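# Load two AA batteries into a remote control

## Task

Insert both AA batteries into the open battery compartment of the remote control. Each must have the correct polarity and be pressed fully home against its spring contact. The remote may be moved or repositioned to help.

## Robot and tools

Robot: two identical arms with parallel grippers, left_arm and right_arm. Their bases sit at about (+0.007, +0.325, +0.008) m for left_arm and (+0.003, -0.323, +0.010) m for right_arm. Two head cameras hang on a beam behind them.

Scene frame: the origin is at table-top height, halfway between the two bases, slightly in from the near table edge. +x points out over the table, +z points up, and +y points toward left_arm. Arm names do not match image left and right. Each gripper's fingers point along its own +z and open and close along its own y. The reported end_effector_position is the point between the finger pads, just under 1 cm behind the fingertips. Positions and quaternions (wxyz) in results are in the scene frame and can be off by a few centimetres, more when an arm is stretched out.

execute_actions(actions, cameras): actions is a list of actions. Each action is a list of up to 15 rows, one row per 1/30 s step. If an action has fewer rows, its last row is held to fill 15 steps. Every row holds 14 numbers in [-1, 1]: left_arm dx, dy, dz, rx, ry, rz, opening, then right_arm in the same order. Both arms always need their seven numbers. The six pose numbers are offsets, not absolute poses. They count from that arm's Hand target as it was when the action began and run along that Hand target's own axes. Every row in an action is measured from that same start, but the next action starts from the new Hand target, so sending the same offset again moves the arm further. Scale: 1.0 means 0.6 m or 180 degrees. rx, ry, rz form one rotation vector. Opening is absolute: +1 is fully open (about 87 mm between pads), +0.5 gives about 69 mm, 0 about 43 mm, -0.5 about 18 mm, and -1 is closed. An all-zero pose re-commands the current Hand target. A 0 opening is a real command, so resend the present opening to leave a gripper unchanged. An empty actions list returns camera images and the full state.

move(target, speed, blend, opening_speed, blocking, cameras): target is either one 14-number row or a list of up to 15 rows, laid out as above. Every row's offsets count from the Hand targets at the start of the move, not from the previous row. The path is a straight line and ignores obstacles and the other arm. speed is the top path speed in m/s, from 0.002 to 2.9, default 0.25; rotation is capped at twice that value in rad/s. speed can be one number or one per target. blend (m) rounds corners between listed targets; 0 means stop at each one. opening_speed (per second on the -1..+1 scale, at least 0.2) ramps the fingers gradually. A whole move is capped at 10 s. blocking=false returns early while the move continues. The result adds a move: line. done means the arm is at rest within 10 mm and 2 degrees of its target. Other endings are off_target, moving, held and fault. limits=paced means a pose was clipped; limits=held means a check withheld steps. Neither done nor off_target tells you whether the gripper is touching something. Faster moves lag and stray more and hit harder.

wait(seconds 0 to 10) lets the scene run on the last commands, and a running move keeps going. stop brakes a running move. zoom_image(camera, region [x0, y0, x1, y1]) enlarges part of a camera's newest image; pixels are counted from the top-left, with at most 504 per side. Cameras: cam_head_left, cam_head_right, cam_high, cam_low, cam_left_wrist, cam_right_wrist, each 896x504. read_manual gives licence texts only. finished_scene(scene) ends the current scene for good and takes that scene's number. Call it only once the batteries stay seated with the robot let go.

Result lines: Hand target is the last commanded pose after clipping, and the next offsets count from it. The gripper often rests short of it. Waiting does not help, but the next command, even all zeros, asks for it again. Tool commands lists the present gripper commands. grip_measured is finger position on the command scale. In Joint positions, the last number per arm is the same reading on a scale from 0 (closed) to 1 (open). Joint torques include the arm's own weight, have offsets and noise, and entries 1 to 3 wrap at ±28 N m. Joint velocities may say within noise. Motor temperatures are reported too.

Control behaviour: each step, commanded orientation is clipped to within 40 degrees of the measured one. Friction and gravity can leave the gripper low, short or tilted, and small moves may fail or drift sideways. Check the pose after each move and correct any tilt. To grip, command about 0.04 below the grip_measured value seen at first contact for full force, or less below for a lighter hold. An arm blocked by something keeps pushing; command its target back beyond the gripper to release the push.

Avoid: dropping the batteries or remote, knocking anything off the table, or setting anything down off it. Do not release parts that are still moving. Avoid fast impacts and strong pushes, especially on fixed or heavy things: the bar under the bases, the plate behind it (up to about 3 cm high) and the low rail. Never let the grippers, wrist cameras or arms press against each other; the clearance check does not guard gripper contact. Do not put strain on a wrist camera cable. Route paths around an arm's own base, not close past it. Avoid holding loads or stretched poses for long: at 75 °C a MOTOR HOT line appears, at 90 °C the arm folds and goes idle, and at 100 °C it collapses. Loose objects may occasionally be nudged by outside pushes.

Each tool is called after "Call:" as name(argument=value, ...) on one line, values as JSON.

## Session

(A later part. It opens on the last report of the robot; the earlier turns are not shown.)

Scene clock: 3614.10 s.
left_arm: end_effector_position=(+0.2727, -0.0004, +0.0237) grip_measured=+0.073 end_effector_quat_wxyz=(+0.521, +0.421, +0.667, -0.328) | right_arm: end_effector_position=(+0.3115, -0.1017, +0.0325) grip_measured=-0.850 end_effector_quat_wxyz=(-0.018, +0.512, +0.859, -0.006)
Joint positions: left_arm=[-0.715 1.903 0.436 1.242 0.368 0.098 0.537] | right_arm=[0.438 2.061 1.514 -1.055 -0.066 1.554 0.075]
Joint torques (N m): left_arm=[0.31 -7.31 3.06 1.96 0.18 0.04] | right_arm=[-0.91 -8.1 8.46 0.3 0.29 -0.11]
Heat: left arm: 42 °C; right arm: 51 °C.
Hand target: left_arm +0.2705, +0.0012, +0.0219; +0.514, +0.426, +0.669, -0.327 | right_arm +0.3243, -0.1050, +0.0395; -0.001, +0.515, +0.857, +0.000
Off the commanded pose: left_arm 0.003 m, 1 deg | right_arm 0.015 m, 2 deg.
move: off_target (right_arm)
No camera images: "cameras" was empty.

Call:
move(target=[0,0,0,0,0,0,0.0,0,-0.011,0.008,0.0,0,0,-0.85], speed=0.06, cameras=["cam_right_wrist"])

Scene clock: 3619.50 s.
left_arm: end_effector_position=(+0.2727, -0.0004, +0.0237) grip_measured=+0.073 end_effector_quat_wxyz=(+0.521, +0.421, +0.667, -0.328) | right_arm: end_effector_position=(+0.3111, -0.1019, +0.0318) grip_measured=-0.850 end_effector_quat_wxyz=(-0.018, +0.512, +0.859, -0.006)
Joint positions: left_arm=[-0.715 1.903 0.436 1.242 0.368 0.098 0.537] | right_arm=[0.438 2.061 1.511 -1.053 -0.066 1.554 0.075]
Joint torques (N m): left_arm=[0.25 -7.36 3 1.98 0.19 0.03] | right_arm=[-0.84 -9.52 4.22 0.55 0.29 -0.11]
Heat: left arm: 42 °C; right arm: 52 °C.
Hand target: left_arm +0.2705, +0.0012, +0.0219; +0.514, +0.426, +0.669, -0.327 | right_arm +0.3185, -0.1081, +0.0347; -0.001, +0.515, +0.857, +0.000
Off the commanded pose: left_arm 0.003 m, 1 deg | right_arm 0.010 m, 2 deg.
move: done
camera_calibration:
cam_right_wrist: T_world_to_cam=[[-0.881827, -0.471572, 0.00103211, 0.227517], [-0.294222, 0.551895, 0.780286, 0.144469], [-0.368531, 0.687773, -0.625422, 0.352033], [0, 0, 0, 1]] pos_world=[0.372871, -0.21456, 0.107207]
Images, in order (width x height): cam_right_wrist 896x504.

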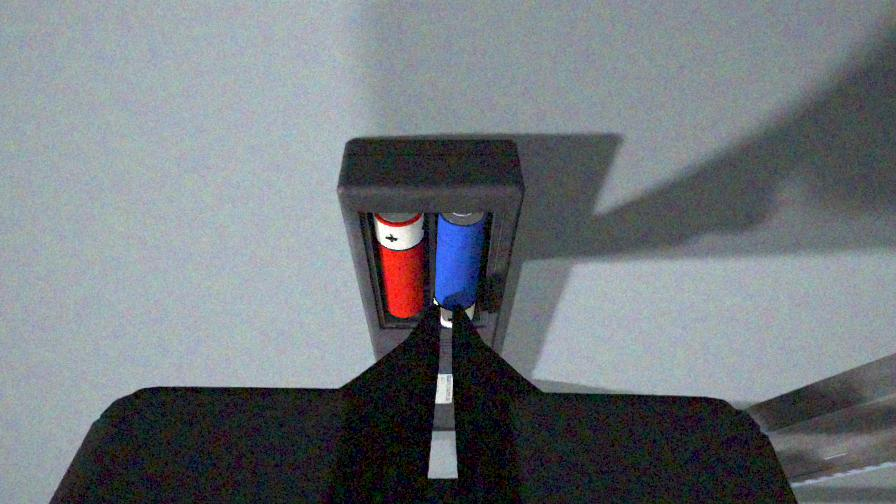

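Call:
move(target=[0,0,0,0,0,0,0.0,0,-0.0045,0.0,0.0,0,0,-0.85], speed=0.06, cameras=["cam_right_wrist"])

Scene clock: 3628.13 s.
left_arm: end_effector_position=(+0.2727, -0.0004, +0.0237) grip_measured=+0.073 end_effector_quat_wxyz=(+0.521, +0.421, +0.667, -0.328) | right_arm: end_effector_position=(+0.3111, -0.1019, +0.0321) grip_measured=-0.850 end_effector_quat_wxyz=(-0.015, +0.512, +0.859, -0.002)
Joint positions: left_arm=[-0.715 1.903 0.436 1.242 0.368 0.098 0.537] | right_arm=[0.438 2.052 1.499 -1.04 -0.066 1.554 0.075]
Joint torques (N m): left_arm=[0.21 -7.39 3.02 1.98 0.18 0.03] | right_arm=[-0.85 -9.59 4.03 0.48 0.29 -0.11]
Heat: left arm: 42 °C; right arm: 53 °C.
Hand target: left_arm +0.2705, +0.0012, +0.0219; +0.514, +0.426, +0.669, -0.327 | right_arm +0.3162, -0.1094, +0.0347; -0.001, +0.515, +0.857, +0.000
Off the commanded pose: left_arm 0.003 m, 1 deg | right_arm 0.009 m, 2 deg.
move: done
camera_calibration:
cam_right_wrist: T_world_to_cam=[[-0.881605, -0.471911, -0.00848592, 0.227647], [-0.300991, 0.548268, 0.780261, 0.14602], [-0.363561, 0.690436, -0.625397, 0.350996], [0, 0, 0, 1]] pos_world=[0.372254, -0.214969, 0.107509]
Images, in order (width x height): cam_right_wrist 896x504.

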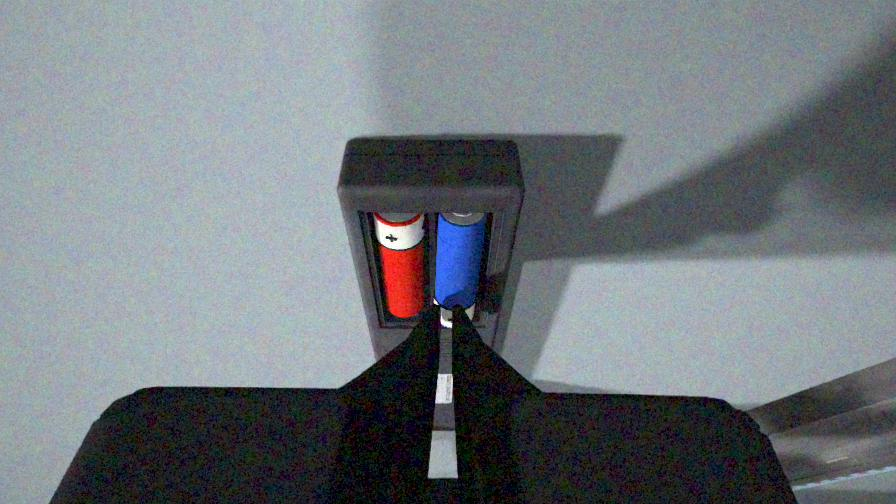

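Call:
move(target=[[0,0,0,0,0,0,0.0,0,-0.002,-0.018,0.0,0,0,-0.85],[0,0,0,0,0,0,0.0,0,-0.006,-0.012,0.0,0,0,-0.85]], speed=0.06, cameras=["cam_right_wrist"])

Scene clock: 3635.37 s.
left_arm: end_effector_position=(+0.2727, -0.0004, +0.0237) grip_measured=+0.073 end_effector_quat_wxyz=(+0.521, +0.421, +0.667, -0.328) | right_arm: end_effector_position=(+0.3086, -0.1033, +0.0316) grip_measured=-0.850 end_effector_quat_wxyz=(-0.017, +0.512, +0.859, -0.005)
Joint positions: left_arm=[-0.715 1.903 0.436 1.242 0.368 0.098 0.537] | right_arm=[0.438 2.047 1.49 -1.041 -0.065 1.554 0.075]
Joint torques (N m): left_arm=[0.28 -7.35 3 1.98 0.18 0.04] | right_arm=[-0.85 -10.78 4.71 0.31 0.29 -0.12]
Heat: left arm: 42 °C; right arm: 52 °C.
Hand target: left_arm +0.2705, +0.0012, +0.0219; +0.514, +0.426, +0.669, -0.327 | right_arm +0.3130, -0.1111, +0.0419; +0.000, +0.515, +0.857, +0.000
Off the commanded pose: left_arm 0.003 m, 1 deg | right_arm 0.014 m, 2 deg.
move: off_target (right_arm)
camera_calibration:
cam_right_wrist: T_world_to_cam=[[-0.881558, -0.472068, -0.00270635, 0.224526], [-0.297231, 0.550588, 0.780068, 0.145405], [-0.366755, 0.688479, -0.625689, 0.351494], [0, 0, 0, 1]] pos_world=[0.370064, -0.216063, 0.107108]
Images, in order (width x height): cam_right_wrist 896x504.

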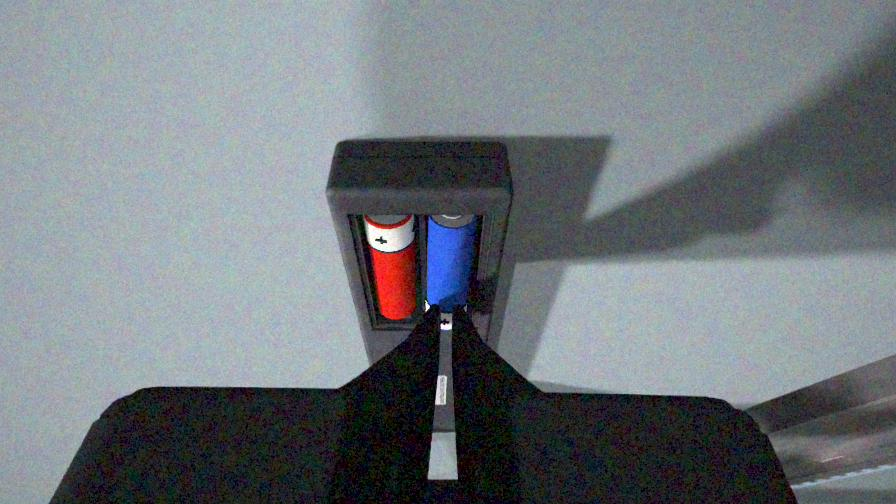

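Call:
move(target=[[0,0,0,0,0,0,0.0,0,0.0,0.09,0.0,0,0,-0.85],[0,0,0,0,0,0,0.0,-0.045,0.0,0.11,0.0,0,0,-0.85]], speed=0.07, cameras=["cam_right_wrist","cam_left_wrist"])

Call:
zoom_image(camera="cam_left_wrist", region=[380, 0, 520, 140])

Scene clock: 3648.23 s.
left_arm: end_effector_position=(+0.2727, -0.0004, +0.0237) grip_measured=+0.073 end_effector_quat_wxyz=(+0.521, +0.421, +0.667, -0.328) | right_arm: end_effector_position=(+0.3089, -0.1067, +0.0279) grip_measured=-0.849 end_effector_quat_wxyz=(-0.047, +0.503, +0.862, +0.050)
Joint positions: left_arm=[-0.715 1.903 0.436 1.242 0.368 0.098 0.537] | right_arm=[0.379 2.01 1.39 -0.928 -0.176 1.481 0.076]
Joint torques (N m): left_arm=[0.28 -7.31 3 1.97 0.17 0.02] | right_arm=[-1.44 -1.18 0.96 1.34 1.47 -0.09]
Heat: left arm: 42 °C; right arm: 52 °C.
Hand target: left_arm +0.2705, +0.0012, +0.0219; +0.514, +0.426, +0.669, -0.327 | right_arm +0.3257, -0.1349, -0.0242; +0.000, +0.515, +0.857, +0.000
Off the commanded pose: left_arm 0.003 m, 1 deg | right_arm 0.062 m, 8 deg.
move: off_target (right_arm)
camera_calibration:
cam_left_wrist: T_world_to_cam=[[-0.897585, -0.440777, -0.00755198, 0.246319], [-0.398719, 0.819009, -0.41261, 0.137962], [0.188054, -0.367341, -0.910877, 0.112442], [0, 0, 0, 1]] pos_world=[0.254955, 0.0368835, 0.161205]
cam_right_wrist: T_world_to_cam=[[-0.873824, -0.481702, -0.0662881, 0.221576], [-0.30856, 0.443974, 0.841236, 0.14071], [-0.375795, 0.755546, -0.536589, 0.359038], [0, 0, 0, 1]] pos_world=[0.37196, -0.227007, 0.0889738]
Images, in order (width x height): cam_left_wrist 896x504, cam_right_wrist 896x504.

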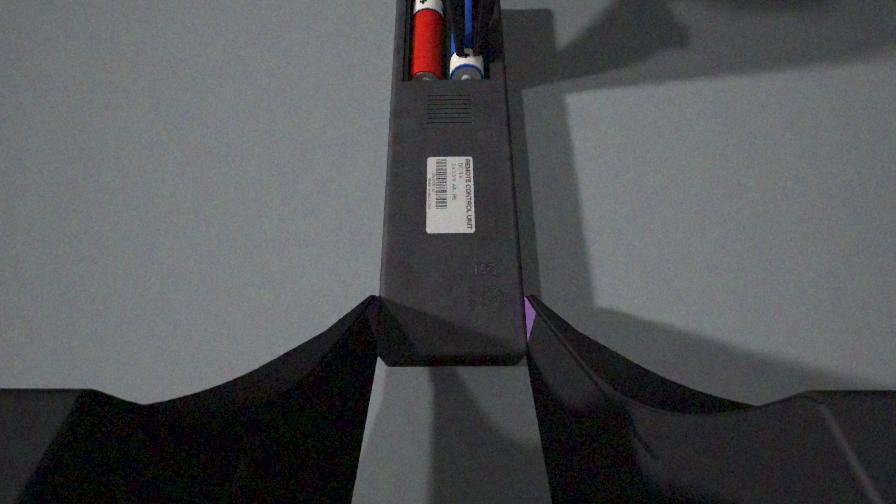

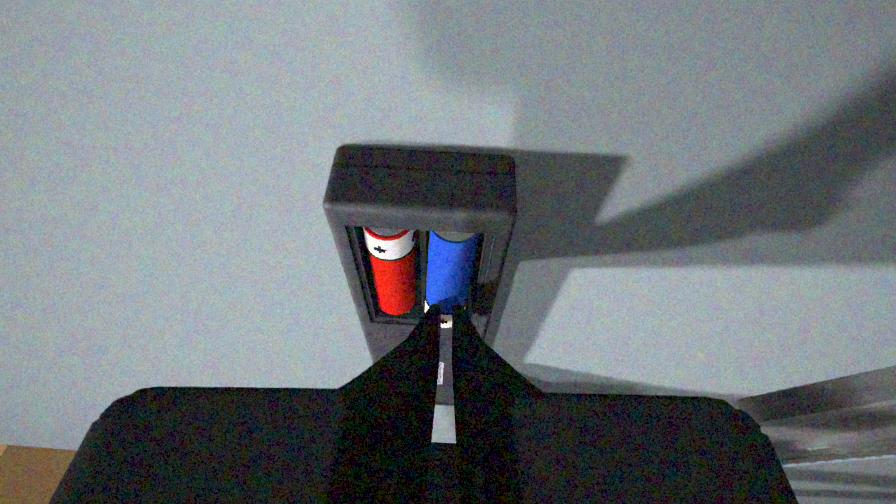

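Scaled by 3.600 from the camera's 896x504 image, which has a finer 1280x720 frame.

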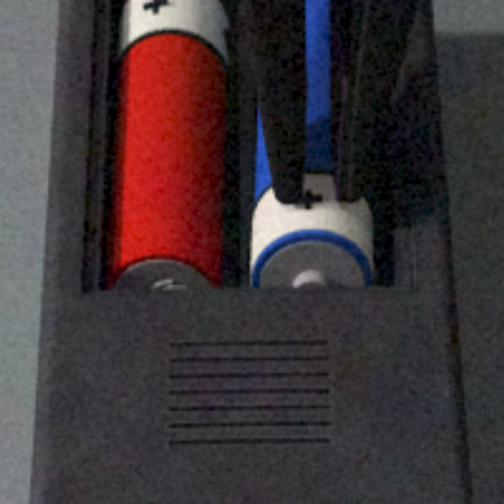

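Call:
move(target=[[0,0,0,0,0,0,0.0,0.02,0,-0.05,0.0,0,0,-0.85],[0,0,0,0,0,0,0.0,0.0507,0.0023,-0.1542,0.0,0,0,-0.85],[0,0,0,0,0,0,0.0,0.0507,0.0023,-0.1092,0.0,0,0,-0.85]], speed=[0.12,0.12,0.06], blend=[0.01,0,0], cameras=["cam_right_wrist"])

Scene clock: 3686.60 s.
left_arm: end_effector_position=(+0.2727, -0.0004, +0.0237) grip_measured=+0.073 end_effector_quat_wxyz=(+0.521, +0.421, +0.667, -0.328) | right_arm: end_effector_position=(+0.3058, -0.1066, +0.0416) grip_measured=-0.850 end_effector_quat_wxyz=(-0.017, +0.509, +0.861, -0.003)
Joint positions: left_arm=[-0.715 1.903 0.436 1.242 0.368 0.098 0.537] | right_arm=[0.432 2.019 1.49 -1.066 -0.067 1.54 0.075]
Joint torques (N m): left_arm=[0.31 -7.28 3.06 2 0.18 0.05] | right_arm=[0.39 -8.02 5.3 0.54 0.29 0.1]
Motor temperatures (°C): left_arm=[27 42 33 41 26 27 32] | right_arm=[26 45 37 34 30 28 27]
Heat: left arm: 42 °C; right arm: 45 °C.
Hand target: left_arm +0.2705, +0.0012, +0.0219; +0.514, +0.426, +0.669, -0.327 | right_arm +0.3126, -0.1074, +0.0414; -0.001, +0.515, +0.857, +0.000
Off the commanded pose: left_arm 0.003 m, 1 deg | right_arm 0.007 m, 2 deg.
move: done
camera_calibration:
cam_right_wrist: T_world_to_cam=[[-0.878075, -0.478484, -0.00616609, 0.21895], [-0.302961, 0.545902, 0.781157, 0.139797], [-0.370405, 0.687782, -0.624305, 0.36002], [0, 0, 0, 1]] pos_world=[0.367961, -0.219167, 0.116908]
Images, in order (width x height): cam_right_wrist 896x504.

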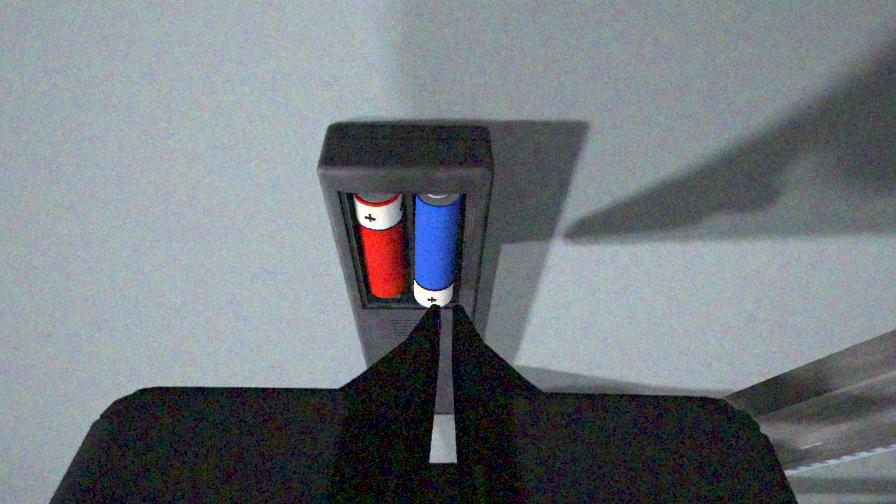

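Call:
move(target=[0,0,0,0,0,0,0.0,0.012,0,0.006,0.0,0,0,-0.85], speed=0.06, cameras=["cam_left_wrist"])

Call:
zoom_image(camera="cam_left_wrist", region=[380, 0, 520, 140])

Scene clock: 3709.13 s.
left_arm: end_effector_position=(+0.2727, -0.0004, +0.0237) grip_measured=+0.073 end_effector_quat_wxyz=(+0.521, +0.421, +0.667, -0.328) | right_arm: end_effector_position=(+0.3022, -0.0990, +0.0394) grip_measured=-0.850 end_effector_quat_wxyz=(-0.015, +0.507, +0.862, -0.001)
Joint positions: left_arm=[-0.715 1.903 0.436 1.242 0.368 0.098 0.537] | right_arm=[0.455 2.019 1.482 -1.053 -0.066 1.559 0.075]
Joint torques (N m): left_arm=[0.21 -7.34 3.03 1.99 0.19 0.05] | right_arm=[0.21 -7.82 5.27 0.54 0.29 0.09]
Heat: left arm: 42 °C; right arm: 46 °C.
Hand target: left_arm +0.2705, +0.0012, +0.0219; +0.514, +0.426, +0.669, -0.327 | right_arm +0.3092, -0.1011, +0.0378; -0.001, +0.515, +0.857, +0.000
Off the commanded pose: left_arm 0.003 m, 1 deg | right_arm 0.007 m, 2 deg.
move: done
camera_calibration:
cam_left_wrist: T_world_to_cam=[[-0.897585, -0.440777, -0.00755198, 0.246319], [-0.398719, 0.819009, -0.41261, 0.137962], [0.188054, -0.367341, -0.910877, 0.112442], [0, 0, 0, 1]] pos_world=[0.254955, 0.0368835, 0.161205]
Images, in order (width x height): cam_left_wrist 896x504.

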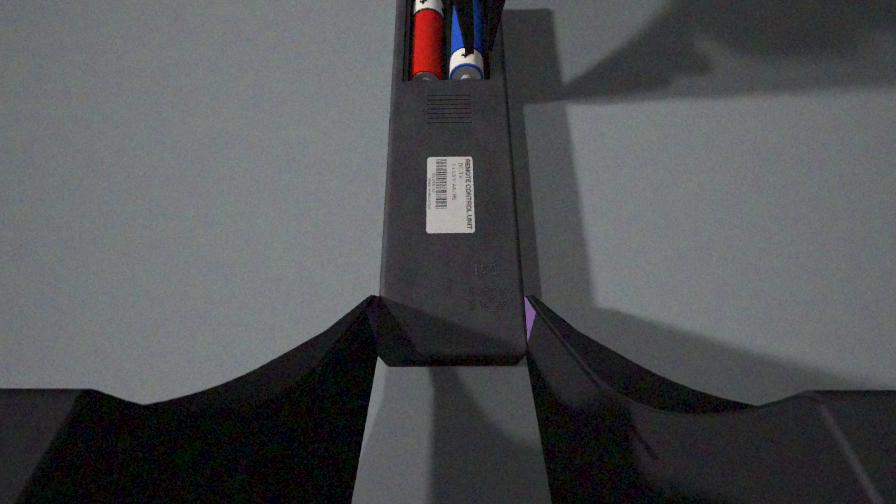

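Scaled by 3.600 from the camera's 896x504 image, which has a finer 1280x720 frame.

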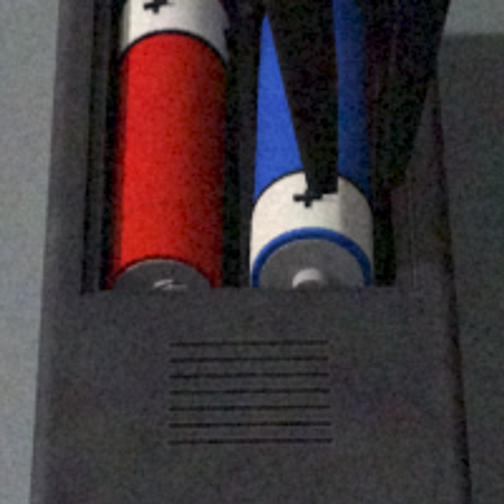

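Call:
move(target=[0,0,0,0,0,0,0.0,-0.004,0,0.1,0.0,0,0,-0.85], speed=0.06, cameras=["cam_left_wrist"])

Call:
zoom_image(camera="cam_left_wrist", region=[380, 0, 520, 140])

Scene clock: 3721.97 s.
left_arm: end_effector_position=(+0.2727, -0.0004, +0.0237) grip_measured=+0.073 end_effector_quat_wxyz=(+0.521, +0.421, +0.667, -0.328) | right_arm: end_effector_position=(+0.3003, -0.1013, +0.0294) grip_measured=-0.850 end_effector_quat_wxyz=(-0.016, +0.512, +0.859, +0.019)
Joint positions: left_arm=[-0.715 1.903 0.436 1.242 0.368 0.098 0.537] | right_arm=[0.442 1.992 1.394 -0.96 -0.089 1.56 0.075]
Joint torques (N m): left_arm=[0.24 -7.31 2.99 2 0.16 0.04] | right_arm=[0.49 -0.72 0.25 1.65 0.54 0.07]
Heat: left arm: 42 °C; right arm: 46 °C.
Hand target: left_arm +0.2705, +0.0012, +0.0219; +0.514, +0.426, +0.669, -0.327 | right_arm +0.3103, -0.1032, -0.0222; +0.000, +0.515, +0.857, +0.000
Off the commanded pose: left_arm 0.003 m, 1 deg | right_arm 0.053 m, 3 deg.
move: off_target (right_arm)
camera_calibration:
cam_left_wrist: T_world_to_cam=[[-0.897585, -0.440777, -0.00755198, 0.246319], [-0.398719, 0.819009, -0.41261, 0.137962], [0.188054, -0.367341, -0.910877, 0.112442], [0, 0, 0, 1]] pos_world=[0.254955, 0.0368835, 0.161205]
Images, in order (width x height): cam_left_wrist 896x504.

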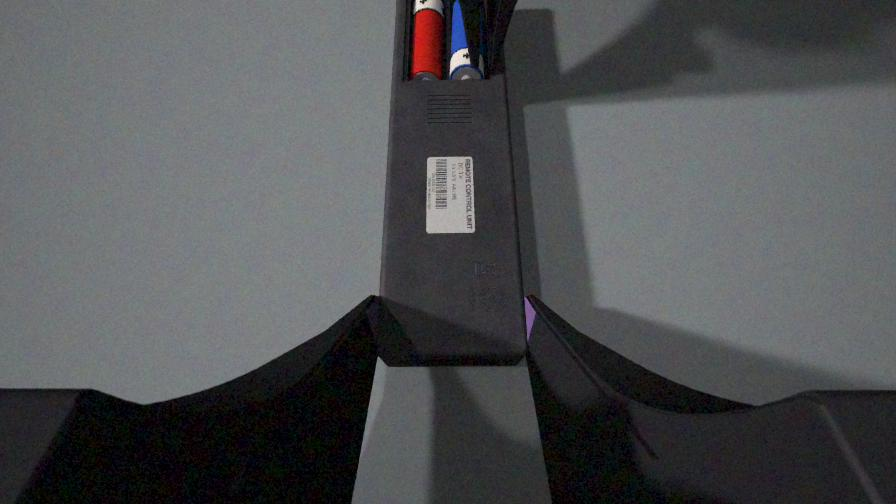

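Scaled by 3.600 from the camera's 896x504 image, which has a finer 1280x720 frame.

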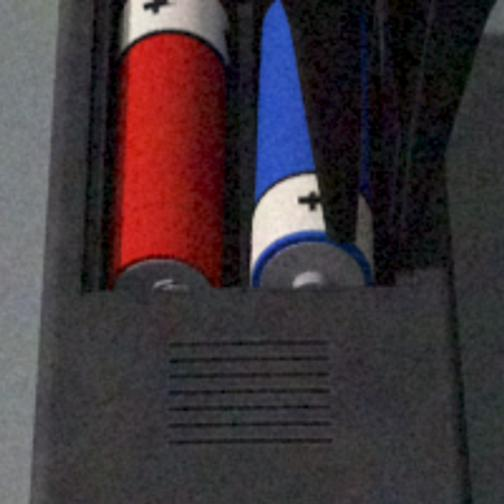

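Call:
move(target=[[0,0,0,0,0,0,0.0,0.002,0,-0.06,0.0,0,0,-0.85],[0,0,0,0,0,0,0.0,0.002,0.0,-0.1287,-0.0556,0,0,-0.25]], speed=0.1, opening_speed=0.8, blend=[0.01,0], cameras=["cam_right_wrist","cam_left_wrist"])

Call:
zoom_image(camera="cam_left_wrist", region=[380, 0, 520, 140])

Scene clock: 3751.73 s.
left_arm: end_effector_position=(+0.2727, -0.0004, +0.0237) grip_measured=+0.073 end_effector_quat_wxyz=(+0.521, +0.421, +0.667, -0.328) | right_arm: end_effector_position=(+0.2996, -0.1007, +0.0447) grip_measured=-0.250 end_effector_quat_wxyz=(+0.020, +0.505, +0.861, +0.058)
Joint positions: left_arm=[-0.715 1.903 0.436 1.242 0.368 0.098 0.537] | right_arm=[0.453 1.88 1.301 -0.873 -0.067 1.563 0.375]
Joint torques (N m): left_arm=[0.31 -7.36 3.04 1.98 0.19 0.03] | right_arm=[-0.2 -9.65 5.15 0.85 0.31 0.08]
Heat: left arm: 42 °C; right arm: 44 °C.
Hand target: left_arm +0.2705, +0.0012, +0.0219; +0.514, +0.426, +0.669, -0.327 | right_arm +0.3098, -0.1022, +0.0550; +0.044, +0.513, +0.854, +0.075
Off the commanded pose: left_arm 0.003 m, 1 deg | right_arm 0.015 m, 4 deg.
move: off_target (right_arm); target 2's new opening was sent with right_arm's hand 0.015 m and 4 deg from that target
camera_calibration:
cam_left_wrist: T_world_to_cam=[[-0.897585, -0.440777, -0.00755198, 0.246319], [-0.398719, 0.819009, -0.41261, 0.137962], [0.188054, -0.367341, -0.910877, 0.112442], [0, 0, 0, 1]] pos_world=[0.254955, 0.0368835, 0.161205]
cam_right_wrist: T_world_to_cam=[[-0.865965, -0.477587, -0.148376, 0.219124], [-0.403295, 0.491443, 0.771904, 0.157239], [-0.295733, 0.728282, -0.618181, 0.336929], [0, 0, 0, 1]] pos_world=[0.352808, -0.218002, 0.119422]
Images, in order (width x height): cam_left_wrist 896x504, cam_right_wrist 896x504.

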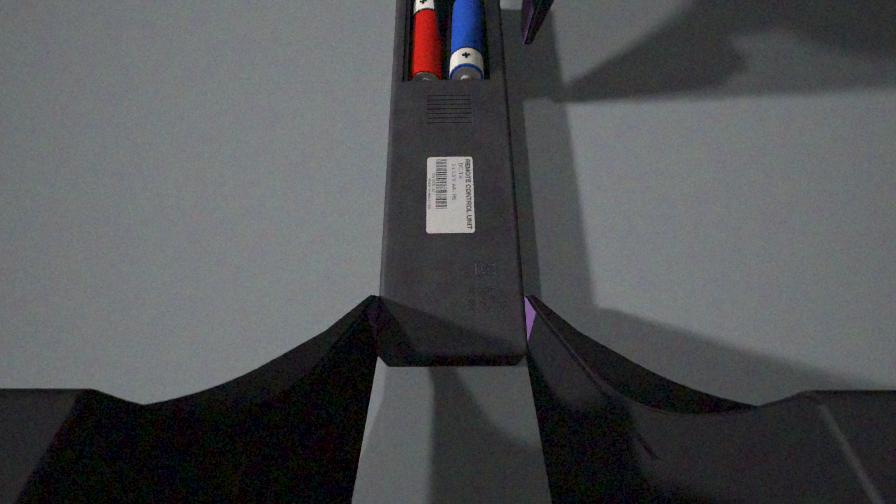

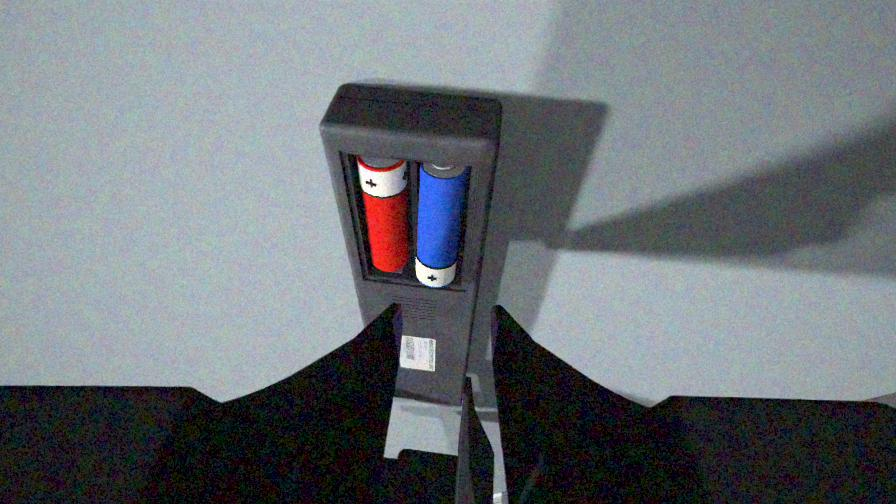

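Scaled by 3.600 from the camera's 896x504 image, which has a finer 1280x720 frame.

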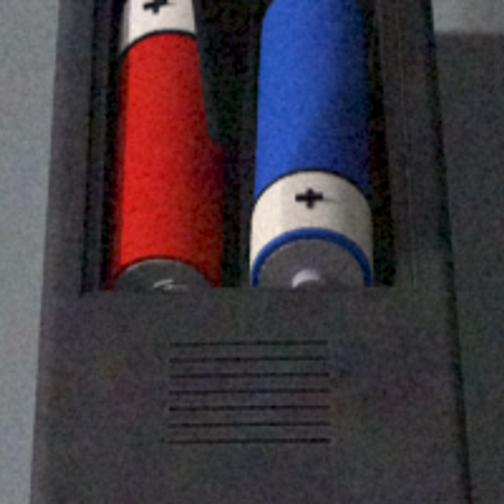

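Call:
move(target=[[0,0,0,0,0,0,0.0,0.0,0.0,0.0,0.0556,0,0,-0.85],[0,0,0,0,0,0,0.0,0.0,0.007,0.012,0.0556,0,0,-0.85]], speed=0.08, opening_speed=0.8, cameras=["cam_left_wrist"])

Call:
zoom_image(camera="cam_left_wrist", region=[420, 0, 510, 90])

Scene clock: 3789.83 s.
left_arm: end_effector_position=(+0.2727, -0.0004, +0.0237) grip_measured=+0.073 end_effector_quat_wxyz=(+0.521, +0.421, +0.667, -0.328) | right_arm: end_effector_position=(+0.3031, -0.0991, +0.0413) grip_measured=-0.850 end_effector_quat_wxyz=(-0.018, +0.509, +0.860, -0.006)
Joint positions: left_arm=[-0.715 1.903 0.436 1.242 0.368 0.098 0.537] | right_arm=[0.453 2.029 1.503 -1.076 -0.066 1.563 0.075]
Joint torques (N m): left_arm=[0.31 -7.23 3 2 0.18 0.03] | right_arm=[-0.13 -8.03 8.51 0.28 0.29 0.01]
Motor temperatures (°C): left_arm=[27 42 33 41 26 27 32] | right_arm=[26 50 37 34 29 29 27]
Heat: left arm: 42 °C; right arm: 50 °C.
Hand target: left_arm +0.2705, +0.0012, +0.0219; +0.514, +0.426, +0.669, -0.327 | right_arm +0.3146, -0.0996, +0.0486; +0.000, +0.515, +0.857, +0.000
Off the commanded pose: left_arm 0.003 m, 1 deg | right_arm 0.014 m, 2 deg.
move: off_target (right_arm)
camera_calibration:
cam_left_wrist: T_world_to_cam=[[-0.897585, -0.440777, -0.00755198, 0.246319], [-0.398719, 0.819009, -0.41261, 0.137962], [0.188054, -0.367341, -0.910877, 0.112442], [0, 0, 0, 1]] pos_world=[0.254955, 0.0368835, 0.161205]
Images, in order (width x height): cam_left_wrist 896x504.

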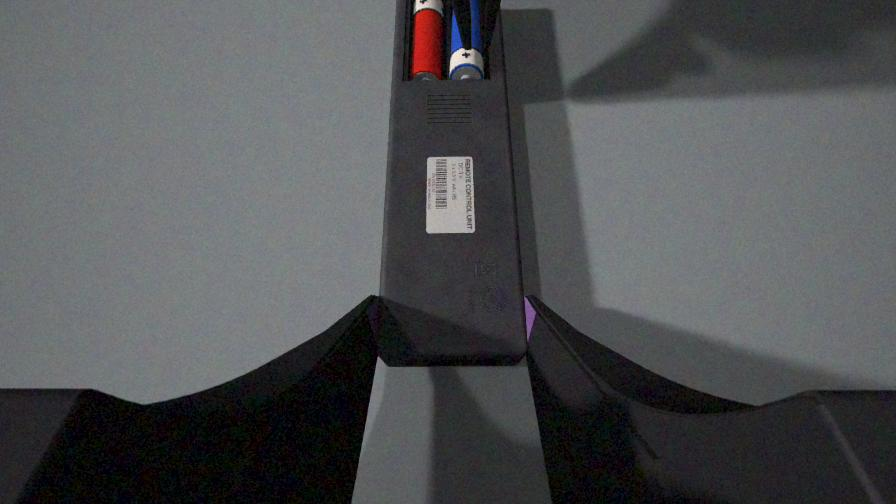

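Scaled by 5.600 from the camera's 896x504 image, which has a finer 1280x720 frame.

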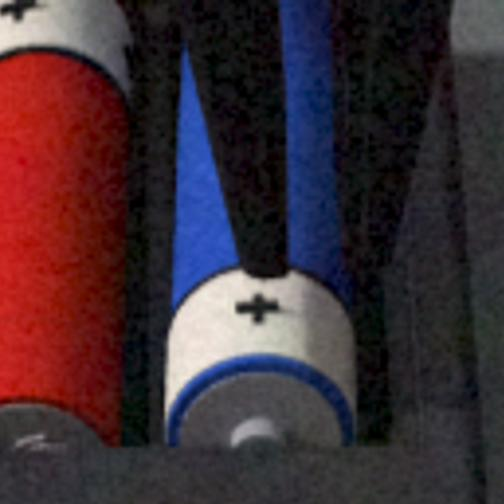

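Call:
move(target=[0,0,0,0,0,0,0.0,0.0,0.006,0.0,0,0,0,-0.85], speed=0.05, cameras=[])

Scene clock: 3801.20 s.
left_arm: end_effector_position=(+0.2727, -0.0004, +0.0237) grip_measured=+0.073 end_effector_quat_wxyz=(+0.521, +0.421, +0.667, -0.328) | right_arm: end_effector_position=(+0.3077, -0.0966, +0.0412) grip_measured=-0.850 end_effector_quat_wxyz=(-0.016, +0.509, +0.860, -0.003)
Joint positions: left_arm=[-0.715 1.903 0.436 1.242 0.368 0.098 0.537] | right_arm=[0.453 2.042 1.523 -1.076 -0.066 1.563 0.075]
Joint torques (N m): left_arm=[0.24 -7.38 3.07 1.97 0.19 0.02] | right_arm=[-0.12 -8.08 8.58 0.23 0.29 0.02]
Heat: left arm: 42 °C; right arm: 49 °C.
Hand target: left_arm +0.2705, +0.0012, +0.0219; +0.514, +0.426, +0.669, -0.327 | right_arm +0.3177, -0.0980, +0.0486; +0.000, +0.515, +0.857, +0.000
Off the commanded pose: left_arm 0.003 m, 1 deg | right_arm 0.013 m, 2 deg.
move: off_target (right_arm)
No camera images: "cameras" was empty.

Call:
move(target=[0,0,0,0,0,0,0.0,0.0,-0.004,0.02,0,0,0,-0.85], speed=0.05, cameras=["cam_left_wrist"])

Call:
zoom_image(camera="cam_left_wrist", region=[420, 0, 510, 90])

Scene clock: 3807.27 s.
left_arm: end_effector_position=(+0.2727, -0.0004, +0.0237) grip_measured=+0.073 end_effector_quat_wxyz=(+0.521, +0.421, +0.667, -0.328) | right_arm: end_effector_position=(+0.3081, -0.0966, +0.0373) grip_measured=-0.850 end_effector_quat_wxyz=(-0.016, +0.509, +0.860, -0.003)
Joint positions: left_arm=[-0.715 1.903 0.436 1.242 0.368 0.098 0.537] | right_arm=[0.453 2.047 1.514 -1.061 -0.066 1.563 0.075]
Joint torques (N m): left_arm=[0.23 -7.42 3.07 1.98 0.17 0.04] | right_arm=[-0.03 -8.17 5.3 0.53 0.3 0.03]
Heat: left arm: 42 °C; right arm: 49 °C.
Hand target: left_arm +0.2705, +0.0012, +0.0219; +0.514, +0.426, +0.669, -0.327 | right_arm +0.3156, -0.0990, +0.0367; +0.000, +0.515, +0.857, +0.000
Off the commanded pose: left_arm 0.003 m, 1 deg | right_arm 0.008 m, 2 deg.
move: done
camera_calibration:
cam_left_wrist: T_world_to_cam=[[-0.897585, -0.440777, -0.00755198, 0.246319], [-0.398719, 0.819009, -0.41261, 0.137962], [0.188054, -0.367341, -0.910877, 0.112442], [0, 0, 0, 1]] pos_world=[0.254955, 0.0368835, 0.161205]
Images, in order (width x height): cam_left_wrist 896x504.

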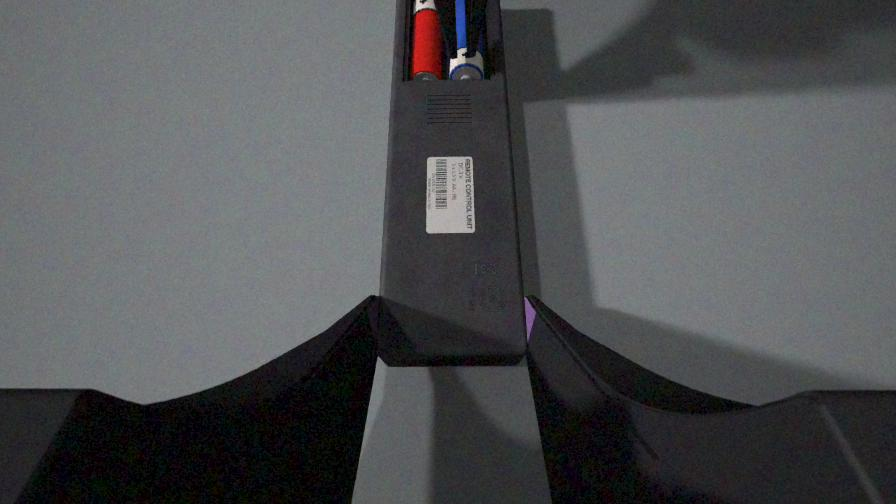

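Scaled by 5.600 from the camera's 896x504 image, which has a finer 1280x720 frame.

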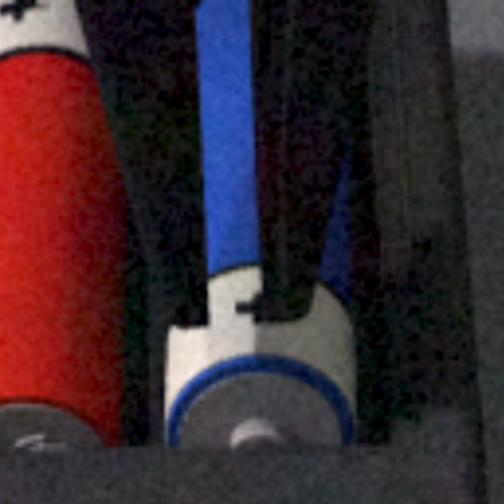

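Call:
move(target=[0,0,0,0,0,0,0.0,-0.004,-0.005,0.003,0,0,0,-0.85], speed=0.05, cameras=["cam_left_wrist"])

Call:
zoom_image(camera="cam_left_wrist", region=[420, 0, 510, 90])

Scene clock: 3815.07 s.
left_arm: end_effector_position=(+0.2727, -0.0004, +0.0237) grip_measured=+0.073 end_effector_quat_wxyz=(+0.521, +0.421, +0.667, -0.328) | right_arm: end_effector_position=(+0.3053, -0.0983, +0.0329) grip_measured=-0.850 end_effector_quat_wxyz=(-0.018, +0.509, +0.860, -0.006)
Joint positions: left_arm=[-0.715 1.903 0.436 1.242 0.368 0.098 0.537] | right_arm=[0.453 2.047 1.496 -1.05 -0.066 1.563 0.075]
Joint torques (N m): left_arm=[0.28 -7.34 3.03 1.98 0.19 0.02] | right_arm=[-0.57 -8.87 5 0.54 0.29 -0.02]
Heat: left arm: 42 °C; right arm: 48 °C.
Hand target: left_arm +0.2705, +0.0012, +0.0219; +0.514, +0.426, +0.669, -0.327 | right_arm +0.3140, -0.1026, +0.0349; -0.001, +0.515, +0.857, +0.000
Off the commanded pose: left_arm 0.003 m, 1 deg | right_arm 0.010 m, 2 deg.
move: done
camera_calibration:
cam_left_wrist: T_world_to_cam=[[-0.897585, -0.440777, -0.00755198, 0.246319], [-0.398719, 0.819009, -0.41261, 0.137962], [0.188054, -0.367341, -0.910877, 0.112442], [0, 0, 0, 1]] pos_world=[0.254955, 0.0368835, 0.161205]
Images, in order (width x height): cam_left_wrist 896x504.

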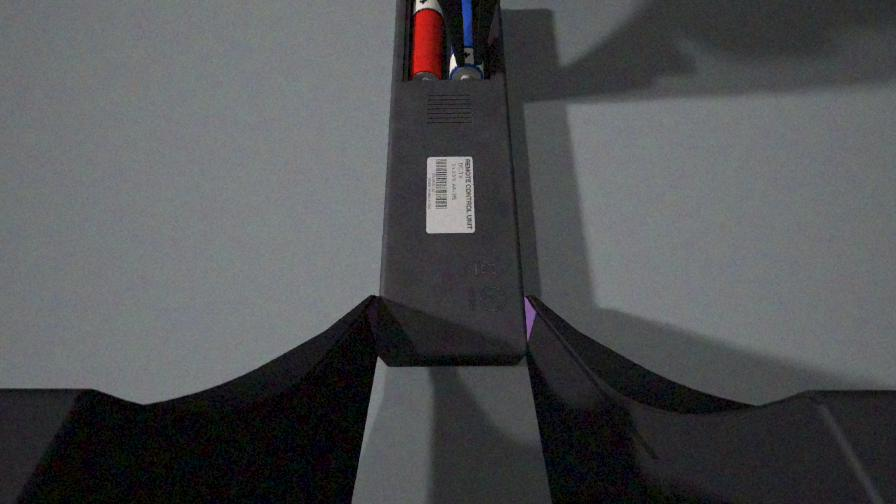

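Scaled by 5.600 from the camera's 896x504 image, which has a finer 1280x720 frame.

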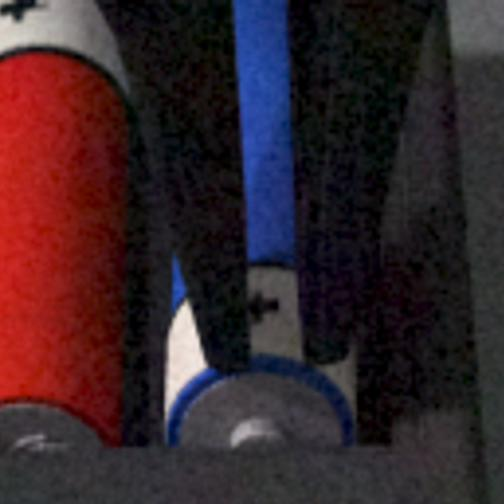

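Call:
move(target=[0,0,0,0,0,0,0.0,-0.004,0.0,0.12,0,-0.02,0,-0.85], speed=0.06, cameras=["cam_left_wrist"])

Call:
zoom_image(camera="cam_left_wrist", region=[420, 0, 510, 90])

Scene clock: 3822.67 s.
left_arm: end_effector_position=(+0.2727, -0.0004, +0.0237) grip_measured=+0.073 end_effector_quat_wxyz=(+0.521, +0.421, +0.667, -0.328) | right_arm: end_effector_position=(+0.3063, -0.0989, +0.0283) grip_measured=-0.849 end_effector_quat_wxyz=(-0.004, +0.509, +0.860, +0.020)
Joint positions: left_arm=[-0.715 1.903 0.436 1.242 0.368 0.098 0.537] | right_arm=[0.45 2.003 1.41 -0.95 -0.068 1.563 0.075]
Joint torques (N m): left_arm=[0.28 -7.35 3.03 1.98 0.19 0.05] | right_arm=[1.59 0.31 -0.59 1.83 1.02 0.22]
Heat: left arm: 42 °C; right arm: 48 °C.
Hand target: left_arm +0.2705, +0.0012, +0.0219; +0.514, +0.426, +0.669, -0.327 | right_arm +0.3151, -0.1046, -0.0372; +0.026, +0.515, +0.857, -0.016
Off the commanded pose: left_arm 0.003 m, 1 deg | right_arm 0.066 m, 5 deg.
move: off_target (right_arm)
camera_calibration:
cam_left_wrist: T_world_to_cam=[[-0.897585, -0.440777, -0.00755198, 0.246319], [-0.398719, 0.819009, -0.41261, 0.137962], [0.188054, -0.367341, -0.910877, 0.112442], [0, 0, 0, 1]] pos_world=[0.254955, 0.0368835, 0.161205]
Images, in order (width x height): cam_left_wrist 896x504.

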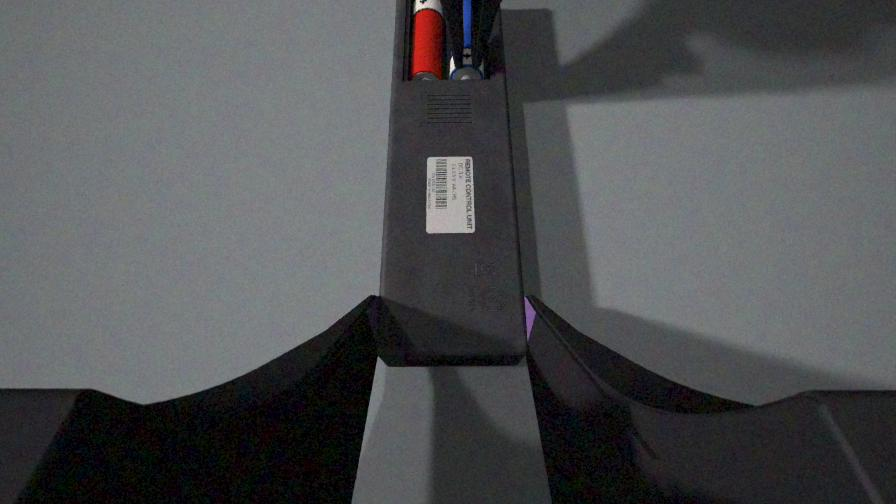

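Scaled by 5.600 from the camera's 896x504 image, which has a finer 1280x720 frame.

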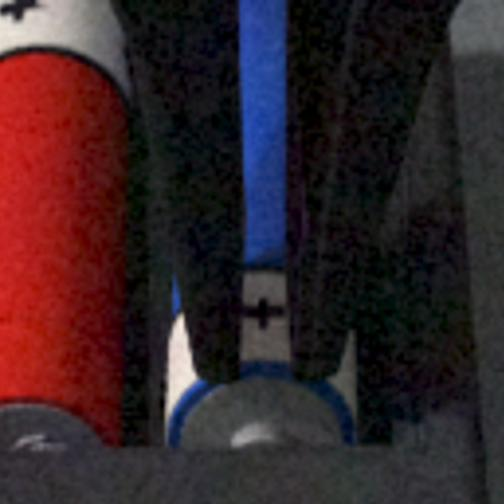

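Call:
move(target=[[0,0,0,0,0,0,0.0,0.0,0.0,-0.09,0,0,0,-0.85],[0,0,0,0,0,0,0.0,0.0047,0.0055,-0.1592,0,-0.1084,0,-0.85]], speed=0.1, blend=[0.01,0], cameras=["cam_left_wrist"])

Call:
zoom_image(camera="cam_left_wrist", region=[420, 0, 510, 90])

Scene clock: 3877.07 s.
left_arm: end_effector_position=(+0.2727, -0.0004, +0.0237) grip_measured=+0.073 end_effector_quat_wxyz=(+0.521, +0.421, +0.667, -0.328) | right_arm: end_effector_position=(+0.3049, -0.0945, +0.0487) grip_measured=-0.850 end_effector_quat_wxyz=(+0.154, +0.497, +0.848, -0.107)
Joint positions: left_arm=[-0.715 1.903 0.436 1.242 0.368 0.098 0.537] | right_arm=[0.646 2.072 1.626 -1.216 0.323 1.763 0.075]
Joint torques (N m): left_arm=[0.32 -7.39 3.07 1.98 0.18 0.04] | right_arm=[0.06 -8.24 8.54 0.02 0.59 0.09]
Motor temperatures (°C): left_arm=[27 42 33 41 26 27 32] | right_arm=[26 42 36 39 30 29 27]
Heat: left arm: 42 °C; right arm: 42 °C.
Hand target: left_arm +0.2705, +0.0012, +0.0219; +0.514, +0.426, +0.669, -0.327 | right_arm +0.3140, -0.0954, +0.0580; +0.171, +0.505, +0.840, -0.103
Off the commanded pose: left_arm 0.003 m, 1 deg | right_arm 0.013 m, 2 deg.
move: off_target (right_arm)
camera_calibration:
cam_left_wrist: T_world_to_cam=[[-0.897585, -0.440777, -0.00755198, 0.246319], [-0.398719, 0.819009, -0.41261, 0.137962], [0.188054, -0.367341, -0.910877, 0.112442], [0, 0, 0, 1]] pos_world=[0.254955, 0.0368835, 0.161205]
Images, in order (width x height): cam_left_wrist 896x504.

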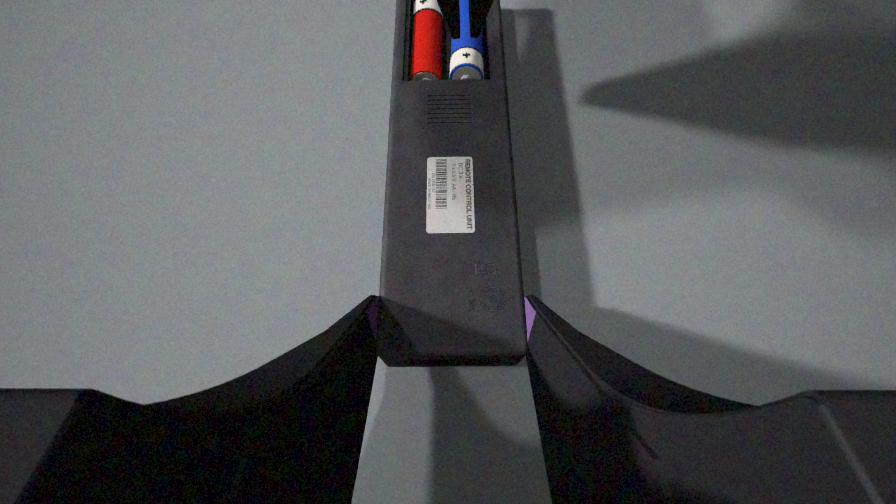

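Scaled by 5.600 from the camera's 896x504 image, which has a finer 1280x720 frame.

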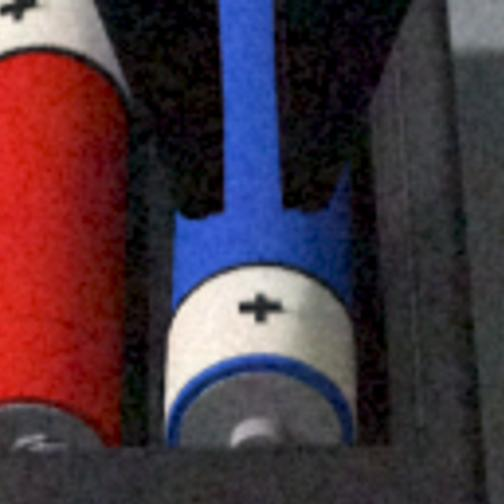

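Call:
move(target=[0,0,0,0,0,0,0.0,0.0158,0,0.0205,0,0,0,-0.85], speed=0.05, cameras=["cam_left_wrist"])

Call:
zoom_image(camera="cam_left_wrist", region=[420, 0, 510, 90])

Scene clock: 3888.07 s.
left_arm: end_effector_position=(+0.2727, -0.0004, +0.0237) grip_measured=+0.073 end_effector_quat_wxyz=(+0.521, +0.421, +0.667, -0.328) | right_arm: end_effector_position=(+0.3044, -0.0910, +0.0417) grip_measured=-0.850 end_effector_quat_wxyz=(+0.154, +0.497, +0.847, -0.109)
Joint positions: left_arm=[-0.715 1.903 0.436 1.242 0.368 0.098 0.537] | right_arm=[0.656 2.09 1.626 -1.206 0.323 1.775 0.075]
Joint torques (N m): left_arm=[0.32 -7.39 3.04 1.98 0.18 0.06] | right_arm=[0.23 -8.39 5.26 0.37 0.56 0.1]
Heat: left arm: 42 °C; right arm: 44 °C.
Hand target: left_arm +0.2705, +0.0012, +0.0219; +0.514, +0.426, +0.669, -0.327 | right_arm +0.3121, -0.0919, +0.0430; +0.171, +0.504, +0.840, -0.103
Off the commanded pose: left_arm 0.003 m, 1 deg | right_arm 0.008 m, 2 deg.
move: done
camera_calibration:
cam_left_wrist: T_world_to_cam=[[-0.897585, -0.440777, -0.00755198, 0.246319], [-0.398719, 0.819009, -0.41261, 0.137962], [0.188054, -0.367341, -0.910877, 0.112442], [0, 0, 0, 1]] pos_world=[0.254955, 0.0368835, 0.161205]
Images, in order (width x height): cam_left_wrist 896x504.

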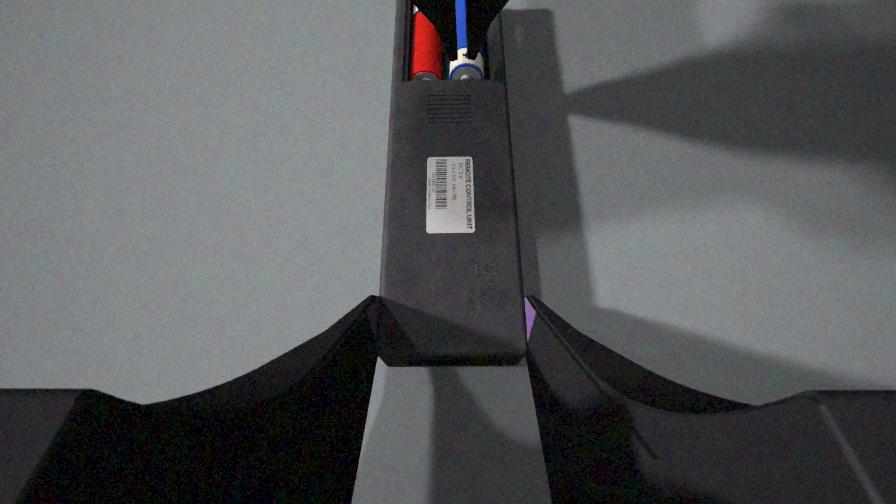

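Scaled by 5.600 from the camera's 896x504 image, which has a finer 1280x720 frame.

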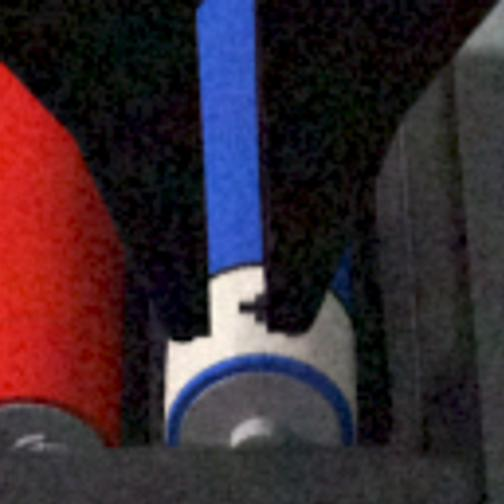

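Call:
move(target=[0,0,0,0,0,0,0.0,0.0,-0.004,0.009,0,0,0,-0.85], speed=0.05, cameras=["cam_left_wrist"])

Call:
zoom_image(camera="cam_left_wrist", region=[420, 0, 510, 90])

Scene clock: 3894.63 s.
left_arm: end_effector_position=(+0.2727, -0.0004, +0.0237) grip_measured=+0.073 end_effector_quat_wxyz=(+0.521, +0.421, +0.667, -0.328) | right_arm: end_effector_position=(+0.3027, -0.0927, +0.0350) grip_measured=-0.850 end_effector_quat_wxyz=(+0.153, +0.497, +0.847, -0.110)
Joint positions: left_arm=[-0.715 1.903 0.436 1.242 0.368 0.098 0.537] | right_arm=[0.656 2.09 1.599 -1.181 0.323 1.775 0.075]
Joint torques (N m): left_arm=[0.31 -7.32 3.04 1.98 0.19 0.03] | right_arm=[-0.12 -8.87 5.07 0.34 0.58 0.05]
Heat: left arm: 42 °C; right arm: 45 °C.
Hand target: left_arm +0.2705, +0.0012, +0.0219; +0.514, +0.426, +0.669, -0.327 | right_arm +0.3110, -0.0949, +0.0380; +0.171, +0.505, +0.840, -0.103
Off the commanded pose: left_arm 0.003 m, 1 deg | right_arm 0.009 m, 2 deg.
move: done
camera_calibration:
cam_left_wrist: T_world_to_cam=[[-0.897585, -0.440777, -0.00755198, 0.246319], [-0.398719, 0.819009, -0.41261, 0.137962], [0.188054, -0.367341, -0.910877, 0.112442], [0, 0, 0, 1]] pos_world=[0.254955, 0.0368835, 0.161205]
Images, in order (width x height): cam_left_wrist 896x504.

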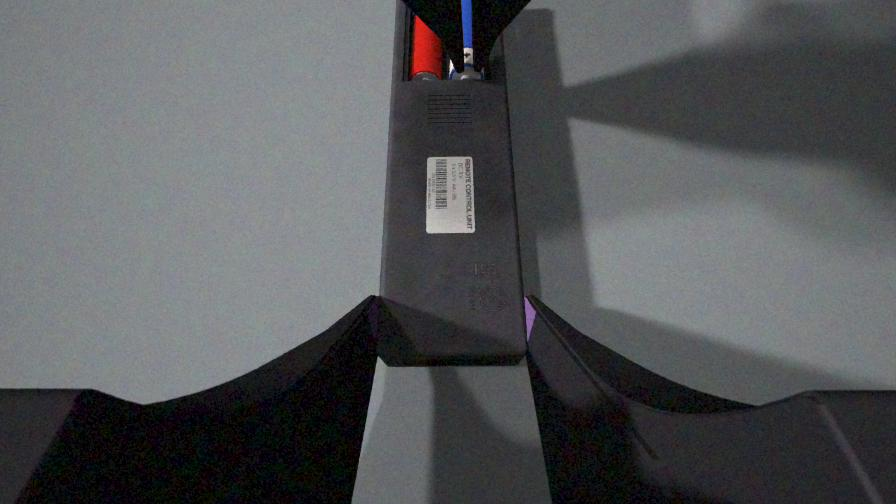

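Scaled by 5.600 from the camera's 896x504 image, which has a finer 1280x720 frame.

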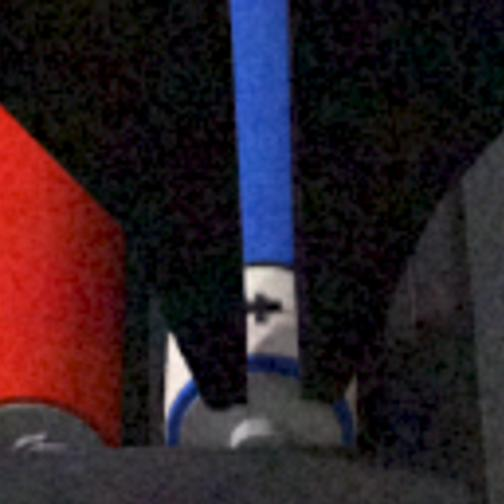

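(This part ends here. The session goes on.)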